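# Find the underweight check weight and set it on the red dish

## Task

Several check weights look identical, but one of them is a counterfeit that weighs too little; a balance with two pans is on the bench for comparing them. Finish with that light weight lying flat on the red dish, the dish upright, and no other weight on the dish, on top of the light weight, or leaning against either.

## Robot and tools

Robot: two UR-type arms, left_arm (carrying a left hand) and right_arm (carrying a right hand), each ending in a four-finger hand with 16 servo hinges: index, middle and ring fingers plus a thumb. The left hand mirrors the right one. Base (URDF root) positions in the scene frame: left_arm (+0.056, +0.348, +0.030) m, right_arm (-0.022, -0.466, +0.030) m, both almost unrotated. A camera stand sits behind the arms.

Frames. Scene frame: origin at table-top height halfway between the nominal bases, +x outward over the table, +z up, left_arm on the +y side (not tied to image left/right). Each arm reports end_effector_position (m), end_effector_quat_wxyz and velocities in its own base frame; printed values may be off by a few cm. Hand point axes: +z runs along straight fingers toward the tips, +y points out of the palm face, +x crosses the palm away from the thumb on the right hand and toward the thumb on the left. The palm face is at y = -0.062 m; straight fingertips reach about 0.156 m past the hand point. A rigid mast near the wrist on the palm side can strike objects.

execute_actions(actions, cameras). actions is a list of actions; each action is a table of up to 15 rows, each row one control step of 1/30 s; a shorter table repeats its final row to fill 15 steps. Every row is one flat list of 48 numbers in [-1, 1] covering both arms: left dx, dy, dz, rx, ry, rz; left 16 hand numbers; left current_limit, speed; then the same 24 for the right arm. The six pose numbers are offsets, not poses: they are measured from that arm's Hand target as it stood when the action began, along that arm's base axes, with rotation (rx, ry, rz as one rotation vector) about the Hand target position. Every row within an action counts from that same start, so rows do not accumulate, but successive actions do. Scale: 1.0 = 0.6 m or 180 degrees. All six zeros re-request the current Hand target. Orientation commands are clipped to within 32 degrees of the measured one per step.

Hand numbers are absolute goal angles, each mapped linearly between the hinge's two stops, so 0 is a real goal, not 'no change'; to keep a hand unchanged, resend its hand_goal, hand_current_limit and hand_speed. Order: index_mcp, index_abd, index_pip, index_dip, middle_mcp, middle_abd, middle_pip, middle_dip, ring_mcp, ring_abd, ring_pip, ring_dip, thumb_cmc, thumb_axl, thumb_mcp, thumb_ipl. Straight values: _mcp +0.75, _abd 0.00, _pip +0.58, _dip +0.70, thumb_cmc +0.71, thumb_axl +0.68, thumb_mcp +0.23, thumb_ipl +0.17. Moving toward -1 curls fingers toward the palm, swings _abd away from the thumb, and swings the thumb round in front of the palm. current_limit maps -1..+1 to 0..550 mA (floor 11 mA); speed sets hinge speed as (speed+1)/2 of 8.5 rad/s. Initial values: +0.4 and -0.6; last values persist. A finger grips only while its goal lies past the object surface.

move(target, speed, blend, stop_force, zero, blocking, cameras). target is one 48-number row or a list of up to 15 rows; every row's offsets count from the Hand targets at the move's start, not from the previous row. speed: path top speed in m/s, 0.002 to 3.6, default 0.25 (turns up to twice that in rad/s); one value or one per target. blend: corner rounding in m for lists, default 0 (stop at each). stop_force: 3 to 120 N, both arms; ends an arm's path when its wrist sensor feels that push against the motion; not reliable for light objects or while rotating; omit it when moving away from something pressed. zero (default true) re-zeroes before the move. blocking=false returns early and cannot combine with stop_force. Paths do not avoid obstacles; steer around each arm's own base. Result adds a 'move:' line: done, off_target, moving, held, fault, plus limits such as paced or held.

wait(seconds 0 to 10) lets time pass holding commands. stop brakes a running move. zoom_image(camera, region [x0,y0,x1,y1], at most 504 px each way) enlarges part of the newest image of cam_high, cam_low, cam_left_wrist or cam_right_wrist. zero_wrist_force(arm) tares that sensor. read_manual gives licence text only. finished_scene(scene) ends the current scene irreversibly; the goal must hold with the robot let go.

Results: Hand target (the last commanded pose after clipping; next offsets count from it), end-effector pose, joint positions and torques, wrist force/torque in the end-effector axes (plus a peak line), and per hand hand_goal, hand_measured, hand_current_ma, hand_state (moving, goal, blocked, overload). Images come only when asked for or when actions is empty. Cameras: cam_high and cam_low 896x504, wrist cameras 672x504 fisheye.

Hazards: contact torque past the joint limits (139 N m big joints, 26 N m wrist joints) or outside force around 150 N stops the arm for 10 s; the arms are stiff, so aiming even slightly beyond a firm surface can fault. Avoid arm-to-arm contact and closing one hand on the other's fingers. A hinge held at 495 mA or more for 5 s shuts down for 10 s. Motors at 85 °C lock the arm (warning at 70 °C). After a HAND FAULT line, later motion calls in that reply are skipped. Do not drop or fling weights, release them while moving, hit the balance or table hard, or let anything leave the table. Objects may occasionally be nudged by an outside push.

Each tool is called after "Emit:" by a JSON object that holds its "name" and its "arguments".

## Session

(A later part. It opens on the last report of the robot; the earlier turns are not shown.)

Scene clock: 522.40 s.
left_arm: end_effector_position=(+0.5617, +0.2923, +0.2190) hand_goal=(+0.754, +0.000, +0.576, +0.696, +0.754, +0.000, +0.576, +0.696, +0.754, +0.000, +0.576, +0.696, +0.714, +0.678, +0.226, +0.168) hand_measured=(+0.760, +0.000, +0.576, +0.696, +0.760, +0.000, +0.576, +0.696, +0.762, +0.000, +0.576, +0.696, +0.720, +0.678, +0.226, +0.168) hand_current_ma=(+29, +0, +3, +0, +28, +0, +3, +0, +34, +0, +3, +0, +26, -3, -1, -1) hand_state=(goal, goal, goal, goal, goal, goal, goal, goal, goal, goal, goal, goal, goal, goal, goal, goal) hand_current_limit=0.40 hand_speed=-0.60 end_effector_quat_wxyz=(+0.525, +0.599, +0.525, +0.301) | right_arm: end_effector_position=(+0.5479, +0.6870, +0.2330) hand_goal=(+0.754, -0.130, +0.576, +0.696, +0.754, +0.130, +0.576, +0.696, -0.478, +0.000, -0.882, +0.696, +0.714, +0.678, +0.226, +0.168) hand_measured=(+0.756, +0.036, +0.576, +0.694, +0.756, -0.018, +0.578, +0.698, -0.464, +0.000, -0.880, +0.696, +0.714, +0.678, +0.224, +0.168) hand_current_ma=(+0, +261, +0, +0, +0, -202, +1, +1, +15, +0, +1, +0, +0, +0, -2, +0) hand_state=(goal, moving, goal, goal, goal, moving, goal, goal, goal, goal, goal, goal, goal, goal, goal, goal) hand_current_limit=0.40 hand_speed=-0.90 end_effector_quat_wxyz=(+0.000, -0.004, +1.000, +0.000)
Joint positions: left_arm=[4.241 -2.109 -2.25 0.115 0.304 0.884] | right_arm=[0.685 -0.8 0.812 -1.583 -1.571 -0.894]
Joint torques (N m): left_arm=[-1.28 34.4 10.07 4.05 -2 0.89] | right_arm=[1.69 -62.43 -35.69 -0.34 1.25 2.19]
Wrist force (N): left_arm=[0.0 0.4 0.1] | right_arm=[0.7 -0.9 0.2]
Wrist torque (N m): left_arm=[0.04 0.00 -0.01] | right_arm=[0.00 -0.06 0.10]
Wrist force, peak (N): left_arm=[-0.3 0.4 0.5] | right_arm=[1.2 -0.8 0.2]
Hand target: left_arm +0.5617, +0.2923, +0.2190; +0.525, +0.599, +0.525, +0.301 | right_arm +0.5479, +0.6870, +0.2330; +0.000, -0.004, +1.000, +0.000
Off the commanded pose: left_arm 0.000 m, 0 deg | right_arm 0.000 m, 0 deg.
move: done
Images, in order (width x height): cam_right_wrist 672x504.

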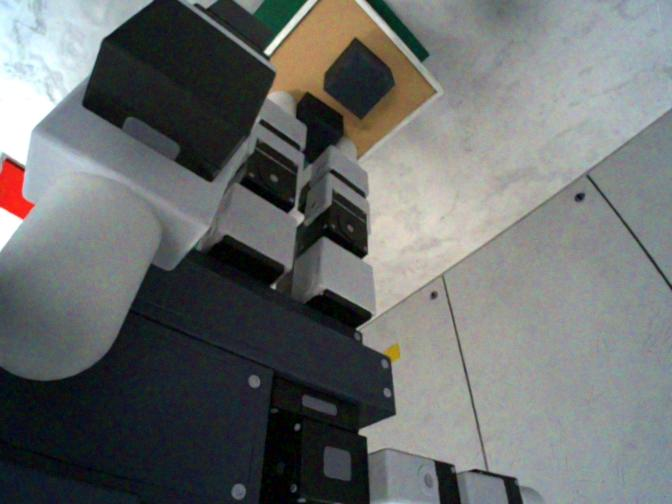

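Emit:
{"name": "move", "arguments": {"target": [[0,0,0,0,0,0,0.754,0,0.576,0.696,0.754,0,0.576,0.696,0.754,0,0.576,0.696,0.714,0.678,0.226,0.168,0.4,-0.6,0,0,0.04,0,0,0,0.754,-0.13,0.576,0.696,0.754,0.13,0.576,0.696,-0.479,0,-0.883,0.696,0.714,0.678,0.226,0.168,0.4,-0.9],[0,0,0,0,0,0,0.754,0,0.576,0.696,0.754,0,0.576,0.696,0.754,0,0.576,0.696,0.714,0.678,0.226,0.168,0.4,-0.6,0,0,0.1,0,0,0,0.754,-0.13,0.576,0.696,0.754,0.13,0.576,0.696,-0.479,0,-0.883,0.696,0.714,0.678,0.226,0.168,0.4,-0.9],[0,0,0,0,0,0,0.754,0,0.576,0.696,0.754,0,0.576,0.696,0.754,0,0.576,0.696,0.714,0.678,0.226,0.168,0.4,-0.6,-0.2965,-0.5867,0.1,0,0,0,0.754,-0.13,0.576,0.696,0.754,0.13,0.576,0.696,-0.479,0,-0.883,0.696,0.714,0.678,0.226,0.168,0.4,-0.9],[0,0,0,0,0,0,0.754,0,0.576,0.696,0.754,0,0.576,0.696,0.754,0,0.576,0.696,0.714,0.678,0.226,0.168,0.4,-0.6,-0.2965,-0.5867,0.0117,0,0,0,0.754,-0.13,0.576,0.696,0.754,0.13,0.576,0.696,-0.479,0,-0.883,0.696,0.714,0.678,0.226,0.168,0.4,-0.9]], "speed": [0.05,0.1,0.2,0.1], "blend": [0.005,0.02,0.02,0], "cameras": ["cam_right_wrist", "cam_high"]}}

Emit:
{"name": "zoom_image", "arguments": {"camera": "cam_high", "region": [290, 170, 550, 330]}}

Emit:
{"name": "zoom_image", "arguments": {"camera": "cam_right_wrist", "region": [230, 0, 482, 200]}}

Scene clock: 547.13 s.
left_arm: end_effector_position=(+0.5617, +0.2923, +0.2190) hand_goal=(+0.754, +0.000, +0.576, +0.696, +0.754, +0.000, +0.576, +0.696, +0.754, +0.000, +0.576, +0.696, +0.714, +0.678, +0.226, +0.168) hand_measured=(+0.760, +0.000, +0.576, +0.696, +0.760, +0.000, +0.576, +0.696, +0.762, +0.000, +0.576, +0.696, +0.720, +0.678, +0.226, +0.168) hand_current_ma=(+29, +0, +3, +0, +28, +0, +3, +0, +34, +0, +3, +0, +26, -3, -1, -1) hand_state=(goal, goal, goal, goal, goal, goal, goal, goal, goal, goal, goal, goal, goal, goal, goal, goal) hand_current_limit=0.40 hand_speed=-0.60 end_effector_quat_wxyz=(+0.525, +0.599, +0.525, +0.301) | right_arm: end_effector_position=(+0.3700, +0.3350, +0.2399) hand_goal=(+0.754, -0.130, +0.576, +0.696, +0.754, +0.130, +0.576, +0.696, -0.478, +0.000, -0.882, +0.696, +0.714, +0.678, +0.226, +0.168) hand_measured=(+0.758, +0.034, +0.578, +0.694, +0.748, -0.014, +0.574, +0.696, -0.464, +0.000, -0.880, +0.696, +0.714, +0.678, +0.224, +0.168) hand_current_ma=(+2, +385, +0, +0, -4, -373, -1, +0, +15, +0, +1, +0, +0, +0, -2, +0) hand_state=(goal, blocked, goal, goal, goal, blocked, goal, goal, goal, goal, goal, goal, goal, goal, goal, goal) hand_current_limit=0.40 hand_speed=-0.90 end_effector_quat_wxyz=(+0.000, -0.004, +1.000, +0.000)
Joint positions: left_arm=[4.241 -2.109 -2.25 0.115 0.304 0.884] | right_arm=[0.306 -1.732 2.023 -1.861 -1.571 -1.273]
Joint torques (N m): left_arm=[-1.2 34.84 10.39 4.13 -2 0.97] | right_arm=[12.35 -29.19 -31.36 -2.9 2.02 1.56]
Wrist force (N): left_arm=[0.0 0.3 -0.1] | right_arm=[0.9 -0.9 1.5]
Wrist torque (N m): left_arm=[0.03 -0.01 0.00] | right_arm=[-0.11 -0.03 0.08]
Wrist force, peak (N): left_arm=[0.0 0.8 0.1] | right_arm=[1.1 -0.5 3.1]
Hand target: left_arm +0.5617, +0.2923, +0.2190; +0.525, +0.599, +0.525, +0.301 | right_arm +0.3700, +0.3350, +0.2400; +0.000, -0.004, +1.000, +0.000
Off the commanded pose: left_arm 0.000 m, 0 deg | right_arm 0.000 m, 0 deg.
move: done; blend cut to 0.018 m at target 2
Images, in order (width x height): cam_high 896x504, cam_right_wrist 672x504.

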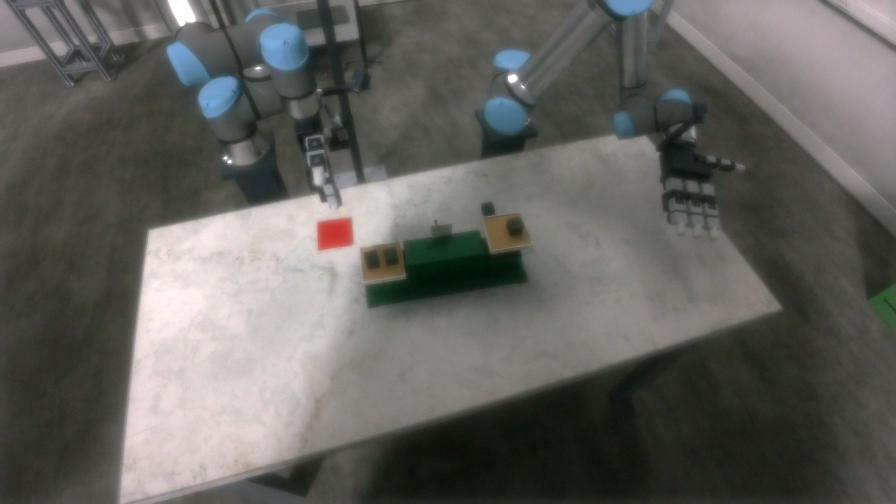

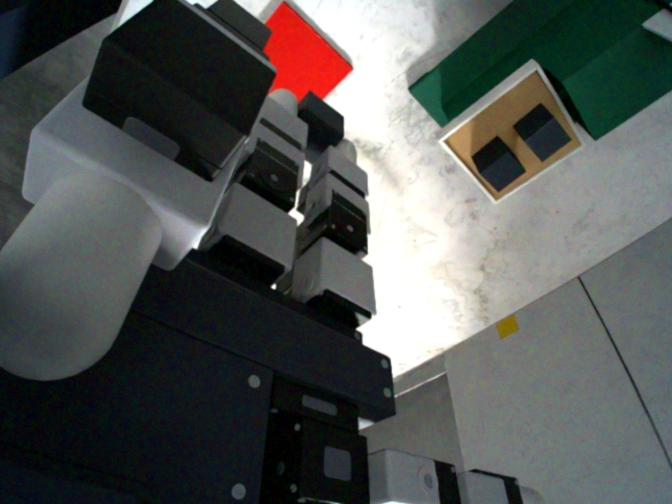

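Scaled by 1.938 from the camera's 896x504 image, which has a finer 1280x720 frame.

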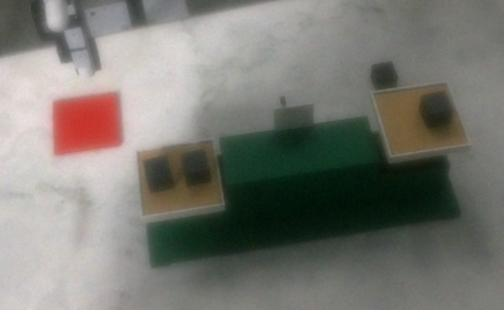

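Scaled by 2.000 from the camera's 672x504 image, which has a finer 960x720 frame.

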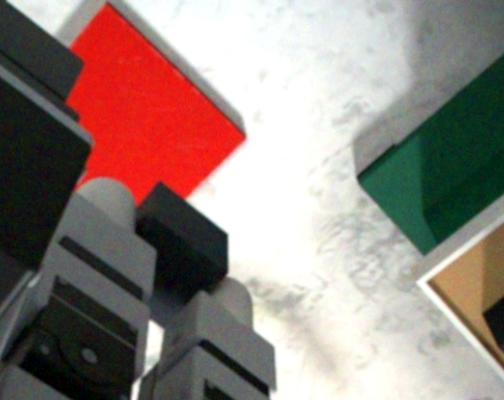

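Emit:
{"name": "move", "arguments": {"target": [[0,0,0,0,0,0,0.754,0,0.576,0.696,0.754,0,0.576,0.696,0.754,0,0.576,0.696,0.714,0.678,0.226,0.168,0.4,-0.6,-0.0233,-0.0567,0,0,0,0,0.754,-0.13,0.576,0.696,0.754,0.13,0.576,0.696,-0.479,0,-0.883,0.696,0.714,0.678,0.226,0.168,0.4,-0.9],[0,0,0,0,0,0,0.754,0,0.576,0.696,0.754,0,0.576,0.696,0.754,0,0.576,0.696,0.714,0.678,0.226,0.168,0.4,-0.6,-0.0233,-0.0567,-0.2,0,0,0,0.754,-0.13,0.576,0.696,0.754,0.13,0.576,0.696,-0.479,0,-0.883,0.696,0.714,0.678,0.226,0.168,0.4,-0.9]], "speed": [0.1,0.1], "blend": [0.01,0], "cameras": ["cam_right_wrist"]}}

Emit:
{"name": "zoom_image", "arguments": {"camera": "cam_right_wrist", "region": [230, 0, 482, 200]}}

Scene clock: 574.00 s.
left_arm: end_effector_position=(+0.5617, +0.2923, +0.2190) hand_goal=(+0.754, +0.000, +0.576, +0.696, +0.754, +0.000, +0.576, +0.696, +0.754, +0.000, +0.576, +0.696, +0.714, +0.678, +0.226, +0.168) hand_measured=(+0.760, +0.000, +0.576, +0.696, +0.760, +0.000, +0.576, +0.696, +0.762, +0.000, +0.576, +0.696, +0.720, +0.678, +0.226, +0.168) hand_current_ma=(+29, +0, +3, +0, +28, +0, +3, +0, +34, +0, +3, +0, +26, -3, -1, -1) hand_state=(goal, goal, goal, goal, goal, goal, goal, goal, goal, goal, goal, goal, goal, goal, goal, goal) hand_current_limit=0.40 hand_speed=-0.60 end_effector_quat_wxyz=(+0.525, +0.599, +0.525, +0.301) | right_arm: end_effector_position=(+0.3560, +0.3009, +0.1200) hand_goal=(+0.754, -0.130, +0.576, +0.696, +0.754, +0.130, +0.576, +0.696, -0.478, +0.000, -0.882, +0.696, +0.714, +0.678, +0.226, +0.168) hand_measured=(+0.758, +0.034, +0.578, +0.694, +0.748, -0.014, +0.574, +0.696, -0.464, +0.000, -0.880, +0.696, +0.714, +0.678, +0.224, +0.168) hand_current_ma=(+2, +385, +0, +0, -4, -373, -1, +0, +15, +0, +1, +0, +0, +0, -2, +0) hand_state=(goal, blocked, goal, goal, goal, blocked, goal, goal, goal, goal, goal, goal, goal, goal, goal, goal) hand_current_limit=0.40 hand_speed=-0.90 end_effector_quat_wxyz=(+0.000, -0.004, +1.000, +0.000)
Joint positions: left_arm=[4.241 -2.109 -2.25 0.115 0.304 0.884] | right_arm=[0.232 -1.661 2.307 -2.217 -1.571 -1.347]
Joint torques (N m): left_arm=[-1.38 34.7 10.66 4.05 -1.83 1.03] | right_arm=[12.11 -22.85 -31.73 -3.43 1.68 2.52]
Wrist force (N): left_arm=[0.1 0.1 0.1] | right_arm=[0.9 -0.2 1.8]
Wrist torque (N m): left_arm=[0.00 -0.01 0.00] | right_arm=[-0.03 -0.02 0.12]
Wrist force, peak (N): left_arm=[0.2 0.4 -0.6] | right_arm=[0.8 -0.7 3.4]
Hand target: left_arm +0.5617, +0.2923, +0.2190; +0.525, +0.599, +0.525, +0.301 | right_arm +0.3560, +0.3010, +0.1200; +0.000, -0.004, +1.000, +0.000
Off the commanded pose: left_arm 0.000 m, 0 deg | right_arm 0.000 m, 0 deg.
move: done
Images, in order (width x height): cam_right_wrist 672x504.

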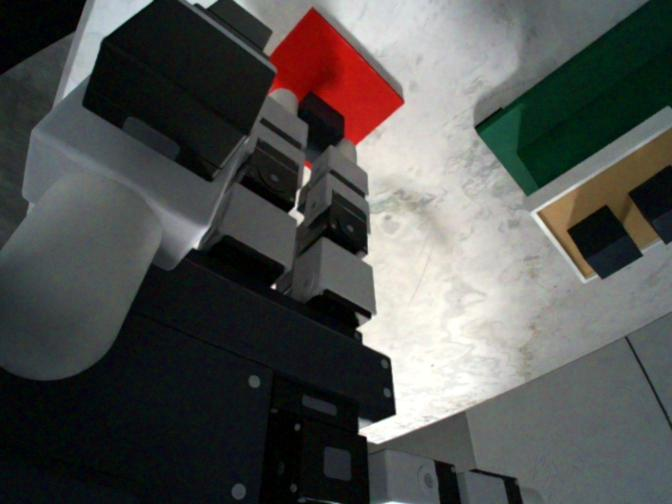

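Scaled by 2.000 from the camera's 672x504 image, which has a finer 960x720 frame.

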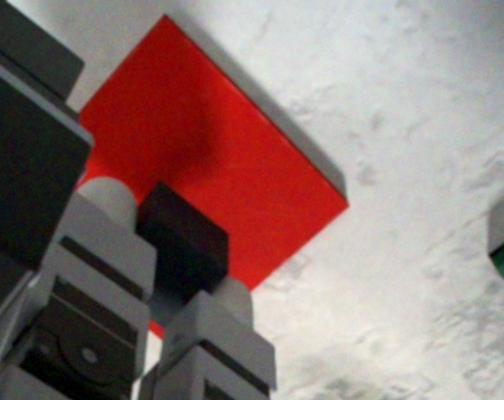

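Emit:
{"name": "move", "arguments": {"target": [0,0,0,0,0,0,0.754,0,0.576,0.696,0.754,0,0.576,0.696,0.754,0,0.576,0.696,0.714,0.678,0.226,0.168,0.4,-0.6,0,0.0017,-0.0267,0,0,0,0.754,-0.13,0.576,0.696,0.754,0.13,0.576,0.696,-0.479,0,-0.883,0.696,0.714,0.678,0.226,0.168,0.4,-0.9], "speed": 0.02, "stop_force": 3, "cameras": ["cam_right_wrist"]}}

Scene clock: 588.10 s.
left_arm: end_effector_position=(+0.5617, +0.2923, +0.2190) hand_goal=(+0.754, +0.000, +0.576, +0.696, +0.754, +0.000, +0.576, +0.696, +0.754, +0.000, +0.576, +0.696, +0.714, +0.678, +0.226, +0.168) hand_measured=(+0.760, +0.000, +0.576, +0.696, +0.760, +0.000, +0.576, +0.696, +0.762, +0.000, +0.576, +0.696, +0.720, +0.678, +0.226, +0.168) hand_current_ma=(+29, +0, +3, +0, +28, +0, +3, +0, +34, +0, +3, +0, +26, -3, -1, -1) hand_state=(goal, goal, goal, goal, goal, goal, goal, goal, goal, goal, goal, goal, goal, goal, goal, goal) hand_current_limit=0.40 hand_speed=-0.60 end_effector_quat_wxyz=(+0.525, +0.599, +0.525, +0.301) | right_arm: end_effector_position=(+0.3560, +0.3019, +0.1048) hand_goal=(+0.754, -0.130, +0.576, +0.696, +0.754, +0.130, +0.576, +0.696, -0.478, +0.000, -0.882, +0.696, +0.714, +0.678, +0.226, +0.168) hand_measured=(+0.758, +0.032, +0.578, +0.694, +0.748, -0.012, +0.574, +0.696, -0.464, +0.000, -0.880, +0.696, +0.714, +0.678, +0.222, +0.168) hand_current_ma=(+2, +385, +0, +0, -5, -371, -1, +0, +15, +0, +1, +0, +0, +0, -2, +0) hand_state=(goal, blocked, goal, goal, goal, blocked, goal, goal, goal, goal, goal, goal, goal, goal, goal, goal) hand_current_limit=0.40 hand_speed=-0.90 end_effector_quat_wxyz=(+0.000, -0.004, +1.000, +0.000)
Joint positions: left_arm=[4.241 -2.109 -2.25 0.115 0.304 0.884] | right_arm=[0.234 -1.629 2.328 -2.27 -1.571 -1.345]
Joint torques (N m): left_arm=[-1.32 34.69 9.68 4.12 -1.89 1.05] | right_arm=[-12.23 -29.38 -31.67 -4.58 1.13 -1.8]
Wrist force (N): left_arm=[-0.2 0.3 0.2] | right_arm=[1.0 -0.6 1.6]
Wrist torque (N m): left_arm=[0.02 0.02 -0.03] | right_arm=[-0.07 -0.04 0.09]
Wrist force, peak (N): left_arm=[0.0 0.7 -0.1] | right_arm=[1.0 -0.7 -5.0]
Hand target: left_arm +0.5617, +0.2923, +0.2190; +0.525, +0.599, +0.525, +0.301 | right_arm +0.3560, +0.3019, +0.1048; +0.000, -0.004, +1.000, +0.000 (not the last commanded pose)
Off the commanded pose: left_arm 0.000 m, 0 deg | right_arm 0.001 m, 0 deg.
move: contact (right_arm)
Images, in order (width x height): cam_right_wrist 672x504.

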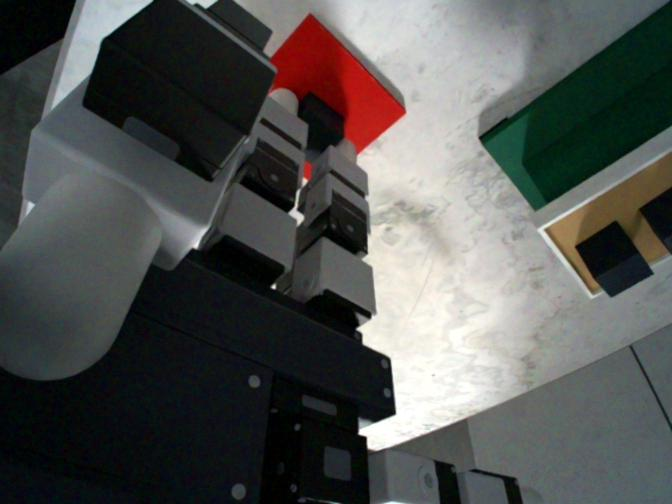

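Emit:
{"name": "move", "arguments": {"target": [0,0,0,0,0,0,0.754,0,0.576,0.696,0.754,0,0.576,0.696,0.754,0,0.576,0.696,0.714,0.678,0.226,0.168,0.4,-0.6,0,0,0,0,0,0,0.754,0.133,0.576,0.696,0.754,-0.133,0.576,0.696,-0.479,0,-0.883,0.696,0.714,0.678,0.226,0.168,0.4,-0.92]}}

Emit:
{"name": "wait", "arguments": {"seconds": 1.2}}

Emit:
{"name": "move", "arguments": {"target": [[0,0,0,0,0,0,0.754,0,0.576,0.696,0.754,0,0.576,0.696,0.754,0,0.576,0.696,0.714,0.678,0.226,0.168,0.4,-0.6,0,0,0.04,0,0,0,0.754,0.133,0.576,0.696,0.754,-0.133,0.576,0.696,-0.479,0,-0.883,0.696,0.714,0.678,0.226,0.168,0.4,-0.92],[0,0,0,0,0,0,0.754,0,0.576,0.696,0.754,0,0.576,0.696,0.754,0,0.576,0.696,0.714,0.678,0.226,0.168,0.4,-0.6,0,0,0.2,0,0,0,0.754,0.133,0.576,0.696,0.754,-0.133,0.576,0.696,-0.479,0,-0.883,0.696,0.714,0.678,0.226,0.168,0.4,-0.92]], "speed": [0.05,0.15], "blend": [0.005,0], "cameras": ["cam_right_wrist", "cam_high", "cam_low"]}}

Emit:
{"name": "zoom_image", "arguments": {"camera": "cam_high", "region": [290, 170, 550, 330]}}

Emit:
{"name": "zoom_image", "arguments": {"camera": "cam_low", "region": [360, 220, 520, 320]}}

Scene clock: 606.27 s.
left_arm: end_effector_position=(+0.5617, +0.2923, +0.2190) hand_goal=(+0.754, +0.000, +0.576, +0.696, +0.754, +0.000, +0.576, +0.696, +0.754, +0.000, +0.576, +0.696, +0.714, +0.678, +0.226, +0.168) hand_measured=(+0.760, +0.000, +0.576, +0.696, +0.760, +0.000, +0.576, +0.696, +0.762, +0.000, +0.576, +0.696, +0.720, +0.678, +0.226, +0.168) hand_current_ma=(+29, +0, +3, +0, +28, +0, +3, +0, +34, +0, +3, +0, +26, -3, -1, -1) hand_state=(goal, goal, goal, goal, goal, goal, goal, goal, goal, goal, goal, goal, goal, goal, goal, goal) hand_current_limit=0.40 hand_speed=-0.60 end_effector_quat_wxyz=(+0.525, +0.599, +0.525, +0.301) | right_arm: end_effector_position=(+0.3561, +0.3019, +0.1049) hand_goal=(+0.754, +0.134, +0.576, +0.696, +0.754, -0.132, +0.576, +0.696, -0.478, +0.000, -0.882, +0.696, +0.714, +0.678, +0.226, +0.168) hand_measured=(+0.756, +0.128, +0.578, +0.694, +0.750, -0.128, +0.574, +0.696, -0.464, +0.000, -0.880, +0.696, +0.714, +0.678, +0.222, +0.168) hand_current_ma=(+0, -2, +0, +0, -3, +2, -1, +0, +15, +0, +1, +0, +0, +0, -2, +0) hand_state=(goal, goal, goal, goal, goal, goal, goal, goal, goal, goal, goal, goal, goal, goal, goal, goal) hand_current_limit=0.40 hand_speed=-0.92 end_effector_quat_wxyz=(+0.000, -0.004, +1.000, +0.000)
Joint positions: left_arm=[4.241 -2.109 -2.25 0.115 0.304 0.884] | right_arm=[0.234 -1.629 2.328 -2.27 -1.571 -1.345]
Joint torques (N m): left_arm=[-1.53 34.52 10.25 4.19 -1.89 1.24] | right_arm=[-12.51 -26.84 -28.88 -3.53 1.15 -1.9]
Wrist force (N): left_arm=[-0.3 0.4 -0.2] | right_arm=[0.8 -0.6 0.1]
Wrist torque (N m): left_arm=[0.07 0.02 -0.03] | right_arm=[0.06 -0.03 0.09]
Wrist force, peak (N): left_arm=[-0.1 0.8 0.3] | right_arm=[1.2 -0.5 2.1]
Hand target: left_arm +0.5617, +0.2923, +0.2190; +0.525, +0.599, +0.525, +0.301 | right_arm +0.3560, +0.3019, +0.1048; +0.000, -0.004, +1.000, +0.000
Off the commanded pose: left_arm 0.000 m, 0 deg | right_arm 0.000 m, 0 deg.
move: done

Scene clock: 607.47 s.
left_arm: end_effector_position=(+0.5617, +0.2923, +0.2190) hand_goal=(+0.754, +0.000, +0.576, +0.696, +0.754, +0.000, +0.576, +0.696, +0.754, +0.000, +0.576, +0.696, +0.714, +0.678, +0.226, +0.168) hand_measured=(+0.760, +0.000, +0.576, +0.696, +0.760, +0.000, +0.576, +0.696, +0.762, +0.000, +0.576, +0.696, +0.720, +0.678, +0.226, +0.168) hand_current_ma=(+29, +0, +3, +0, +28, +0, +3, +0, +34, +0, +3, +0, +26, -3, -1, -1) hand_state=(goal, goal, goal, goal, goal, goal, goal, goal, goal, goal, goal, goal, goal, goal, goal, goal) hand_current_limit=0.40 hand_speed=-0.60 end_effector_quat_wxyz=(+0.525, +0.599, +0.525, +0.301) | right_arm: end_effector_position=(+0.3561, +0.3019, +0.1049) hand_goal=(+0.754, +0.134, +0.576, +0.696, +0.754, -0.132, +0.576, +0.696, -0.478, +0.000, -0.882, +0.696, +0.714, +0.678, +0.226, +0.168) hand_measured=(+0.756, +0.128, +0.578, +0.694, +0.750, -0.128, +0.574, +0.696, -0.464, +0.000, -0.880, +0.696, +0.714, +0.678, +0.222, +0.168) hand_current_ma=(+0, -2, +0, +0, -3, +2, -1, +0, +15, +0, +1, +0, +0, +0, -2, +0) hand_state=(goal, goal, goal, goal, goal, goal, goal, goal, goal, goal, goal, goal, goal, goal, goal, goal) hand_current_limit=0.40 hand_speed=-0.92 end_effector_quat_wxyz=(+0.000, -0.004, +1.000, +0.000)
Joint positions: left_arm=[4.241 -2.109 -2.25 0.115 0.304 0.884] | right_arm=[0.234 -1.629 2.328 -2.27 -1.571 -1.345]
Joint torques (N m): left_arm=[-1.58 35.06 9.62 4.17 -1.88 1.19] | right_arm=[-12.8 -23.35 -24.37 -1.76 1.28 -1.92]
Wrist force (N): left_arm=[-0.1 0.6 0.0] | right_arm=[0.9 -0.5 -0.1]
Wrist torque (N m): left_arm=[0.06 0.01 -0.02] | right_arm=[0.08 -0.02 0.09]
Wrist force, peak (N): left_arm=[0.2 0.8 0.1] | right_arm=[1.3 -0.7 0.0]
Hand target: left_arm +0.5617, +0.2923, +0.2190; +0.525, +0.599, +0.525, +0.301 | right_arm +0.3560, +0.3019, +0.1048; +0.000, -0.004, +1.000, +0.000
Off the commanded pose: left_arm 0.000 m, 0 deg | right_arm 0.000 m, 0 deg.
wait: 1.20 s; at rest by 0.17 s

Scene clock: 609.03 s.
left_arm: end_effector_position=(+0.5617, +0.2923, +0.2190) hand_goal=(+0.754, +0.000, +0.576, +0.696, +0.754, +0.000, +0.576, +0.696, +0.754, +0.000, +0.576, +0.696, +0.714, +0.678, +0.226, +0.168) hand_measured=(+0.760, +0.000, +0.576, +0.696, +0.760, +0.000, +0.576, +0.696, +0.762, +0.000, +0.576, +0.696, +0.720, +0.678, +0.226, +0.168) hand_current_ma=(+29, +0, +3, +0, +28, +0, +3, +0, +34, +0, +3, +0, +26, -3, -1, -1) hand_state=(goal, goal, goal, goal, goal, goal, goal, goal, goal, goal, goal, goal, goal, goal, goal, goal) hand_current_limit=0.40 hand_speed=-0.60 end_effector_quat_wxyz=(+0.525, +0.599, +0.525, +0.301) | right_arm: end_effector_position=(+0.3560, +0.3020, +0.2249) hand_goal=(+0.754, +0.134, +0.576, +0.696, +0.754, -0.132, +0.576, +0.696, -0.478, +0.000, -0.882, +0.696, +0.714, +0.678, +0.226, +0.168) hand_measured=(+0.756, +0.130, +0.578, +0.694, +0.750, -0.128, +0.574, +0.696, -0.464, +0.000, -0.880, +0.696, +0.714, +0.678, +0.222, +0.168) hand_current_ma=(+0, -2, +0, +0, -3, +2, -1, +0, +15, +0, +1, +0, +0, +0, -2, +0) hand_state=(goal, goal, goal, goal, goal, goal, goal, goal, goal, goal, goal, goal, goal, goal, goal, goal) hand_current_limit=0.40 hand_speed=-0.92 end_effector_quat_wxyz=(+0.000, -0.004, +1.000, +0.000)
Joint positions: left_arm=[4.241 -2.109 -2.25 0.115 0.304 0.884] | right_arm=[0.234 -1.802 2.118 -1.887 -1.571 -1.345]
Joint torques (N m): left_arm=[-0.96 34.44 10.41 4.23 -1.85 1.11] | right_arm=[-8.72 -7.23 -18.81 -0.66 -2.02 -1.79]
Wrist force (N): left_arm=[0.0 0.2 -0.2] | right_arm=[1.0 -0.7 -0.1]
Wrist torque (N m): left_arm=[0.04 -0.01 -0.01] | right_arm=[0.03 -0.05 0.08]
Wrist force, peak (N): left_arm=[0.2 0.6 -0.2] | right_arm=[1.3 -0.6 -1.5]
Hand target: left_arm +0.5617, +0.2923, +0.2190; +0.525, +0.599, +0.525, +0.301 | right_arm +0.3560, +0.3019, +0.2248; +0.000, -0.004, +1.000, +0.000
Off the commanded pose: left_arm 0.000 m, 0 deg | right_arm 0.000 m, 0 deg.
move: done
Images, in order (width x height): cam_high 896x504, cam_low 896x504, cam_right_wrist 672x504.

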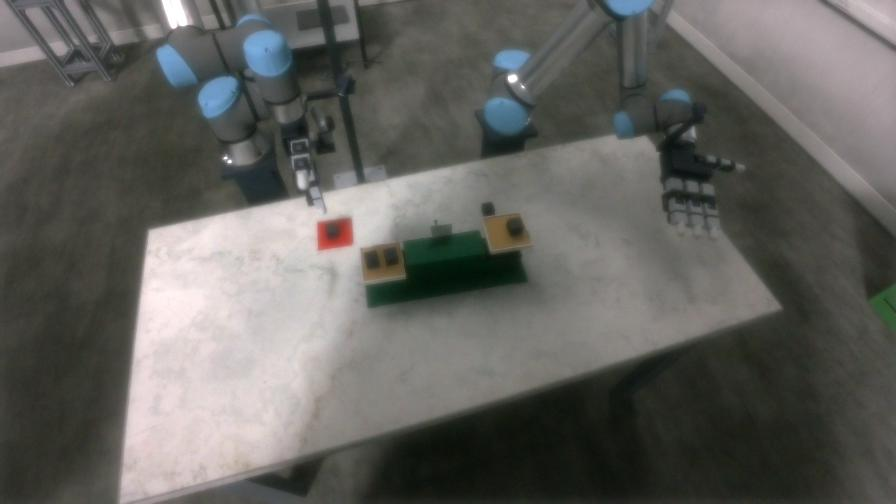

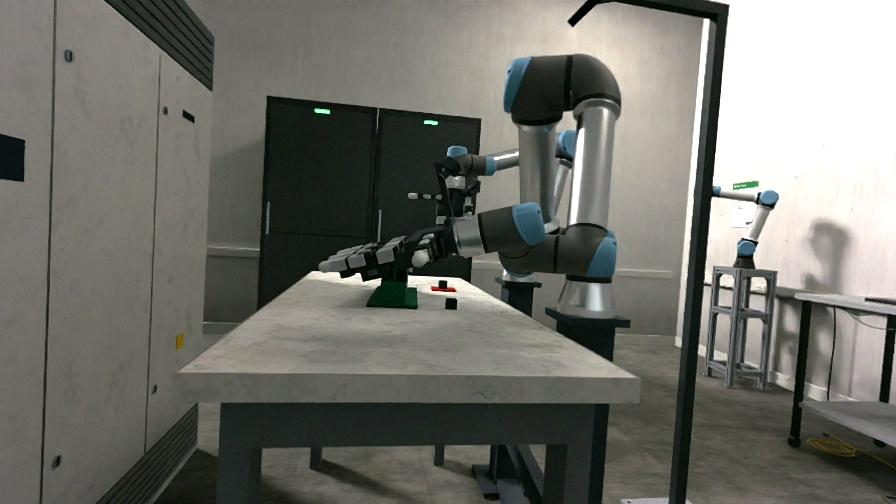

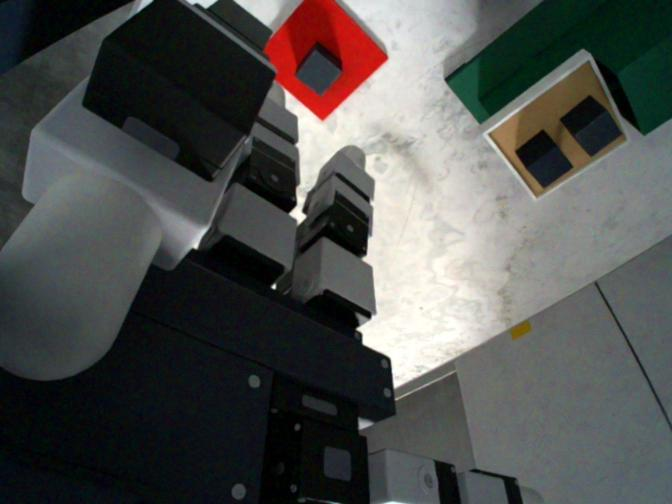

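Scaled by 1.938 from the camera's 896x504 image, which has a finer 1280x720 frame.

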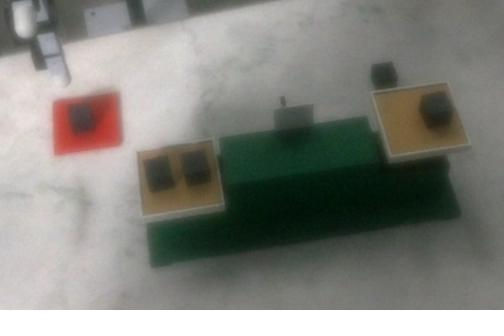

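Scaled by 3.150 from the camera's 896x504 image, which has a finer 1280x720 frame.

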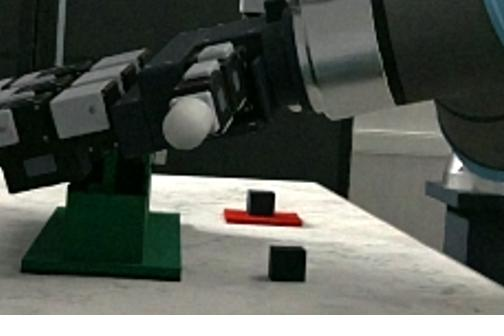

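Emit:
{"name": "finished_scene", "arguments": {"scene": 3}}

The scene is finished: the task was done.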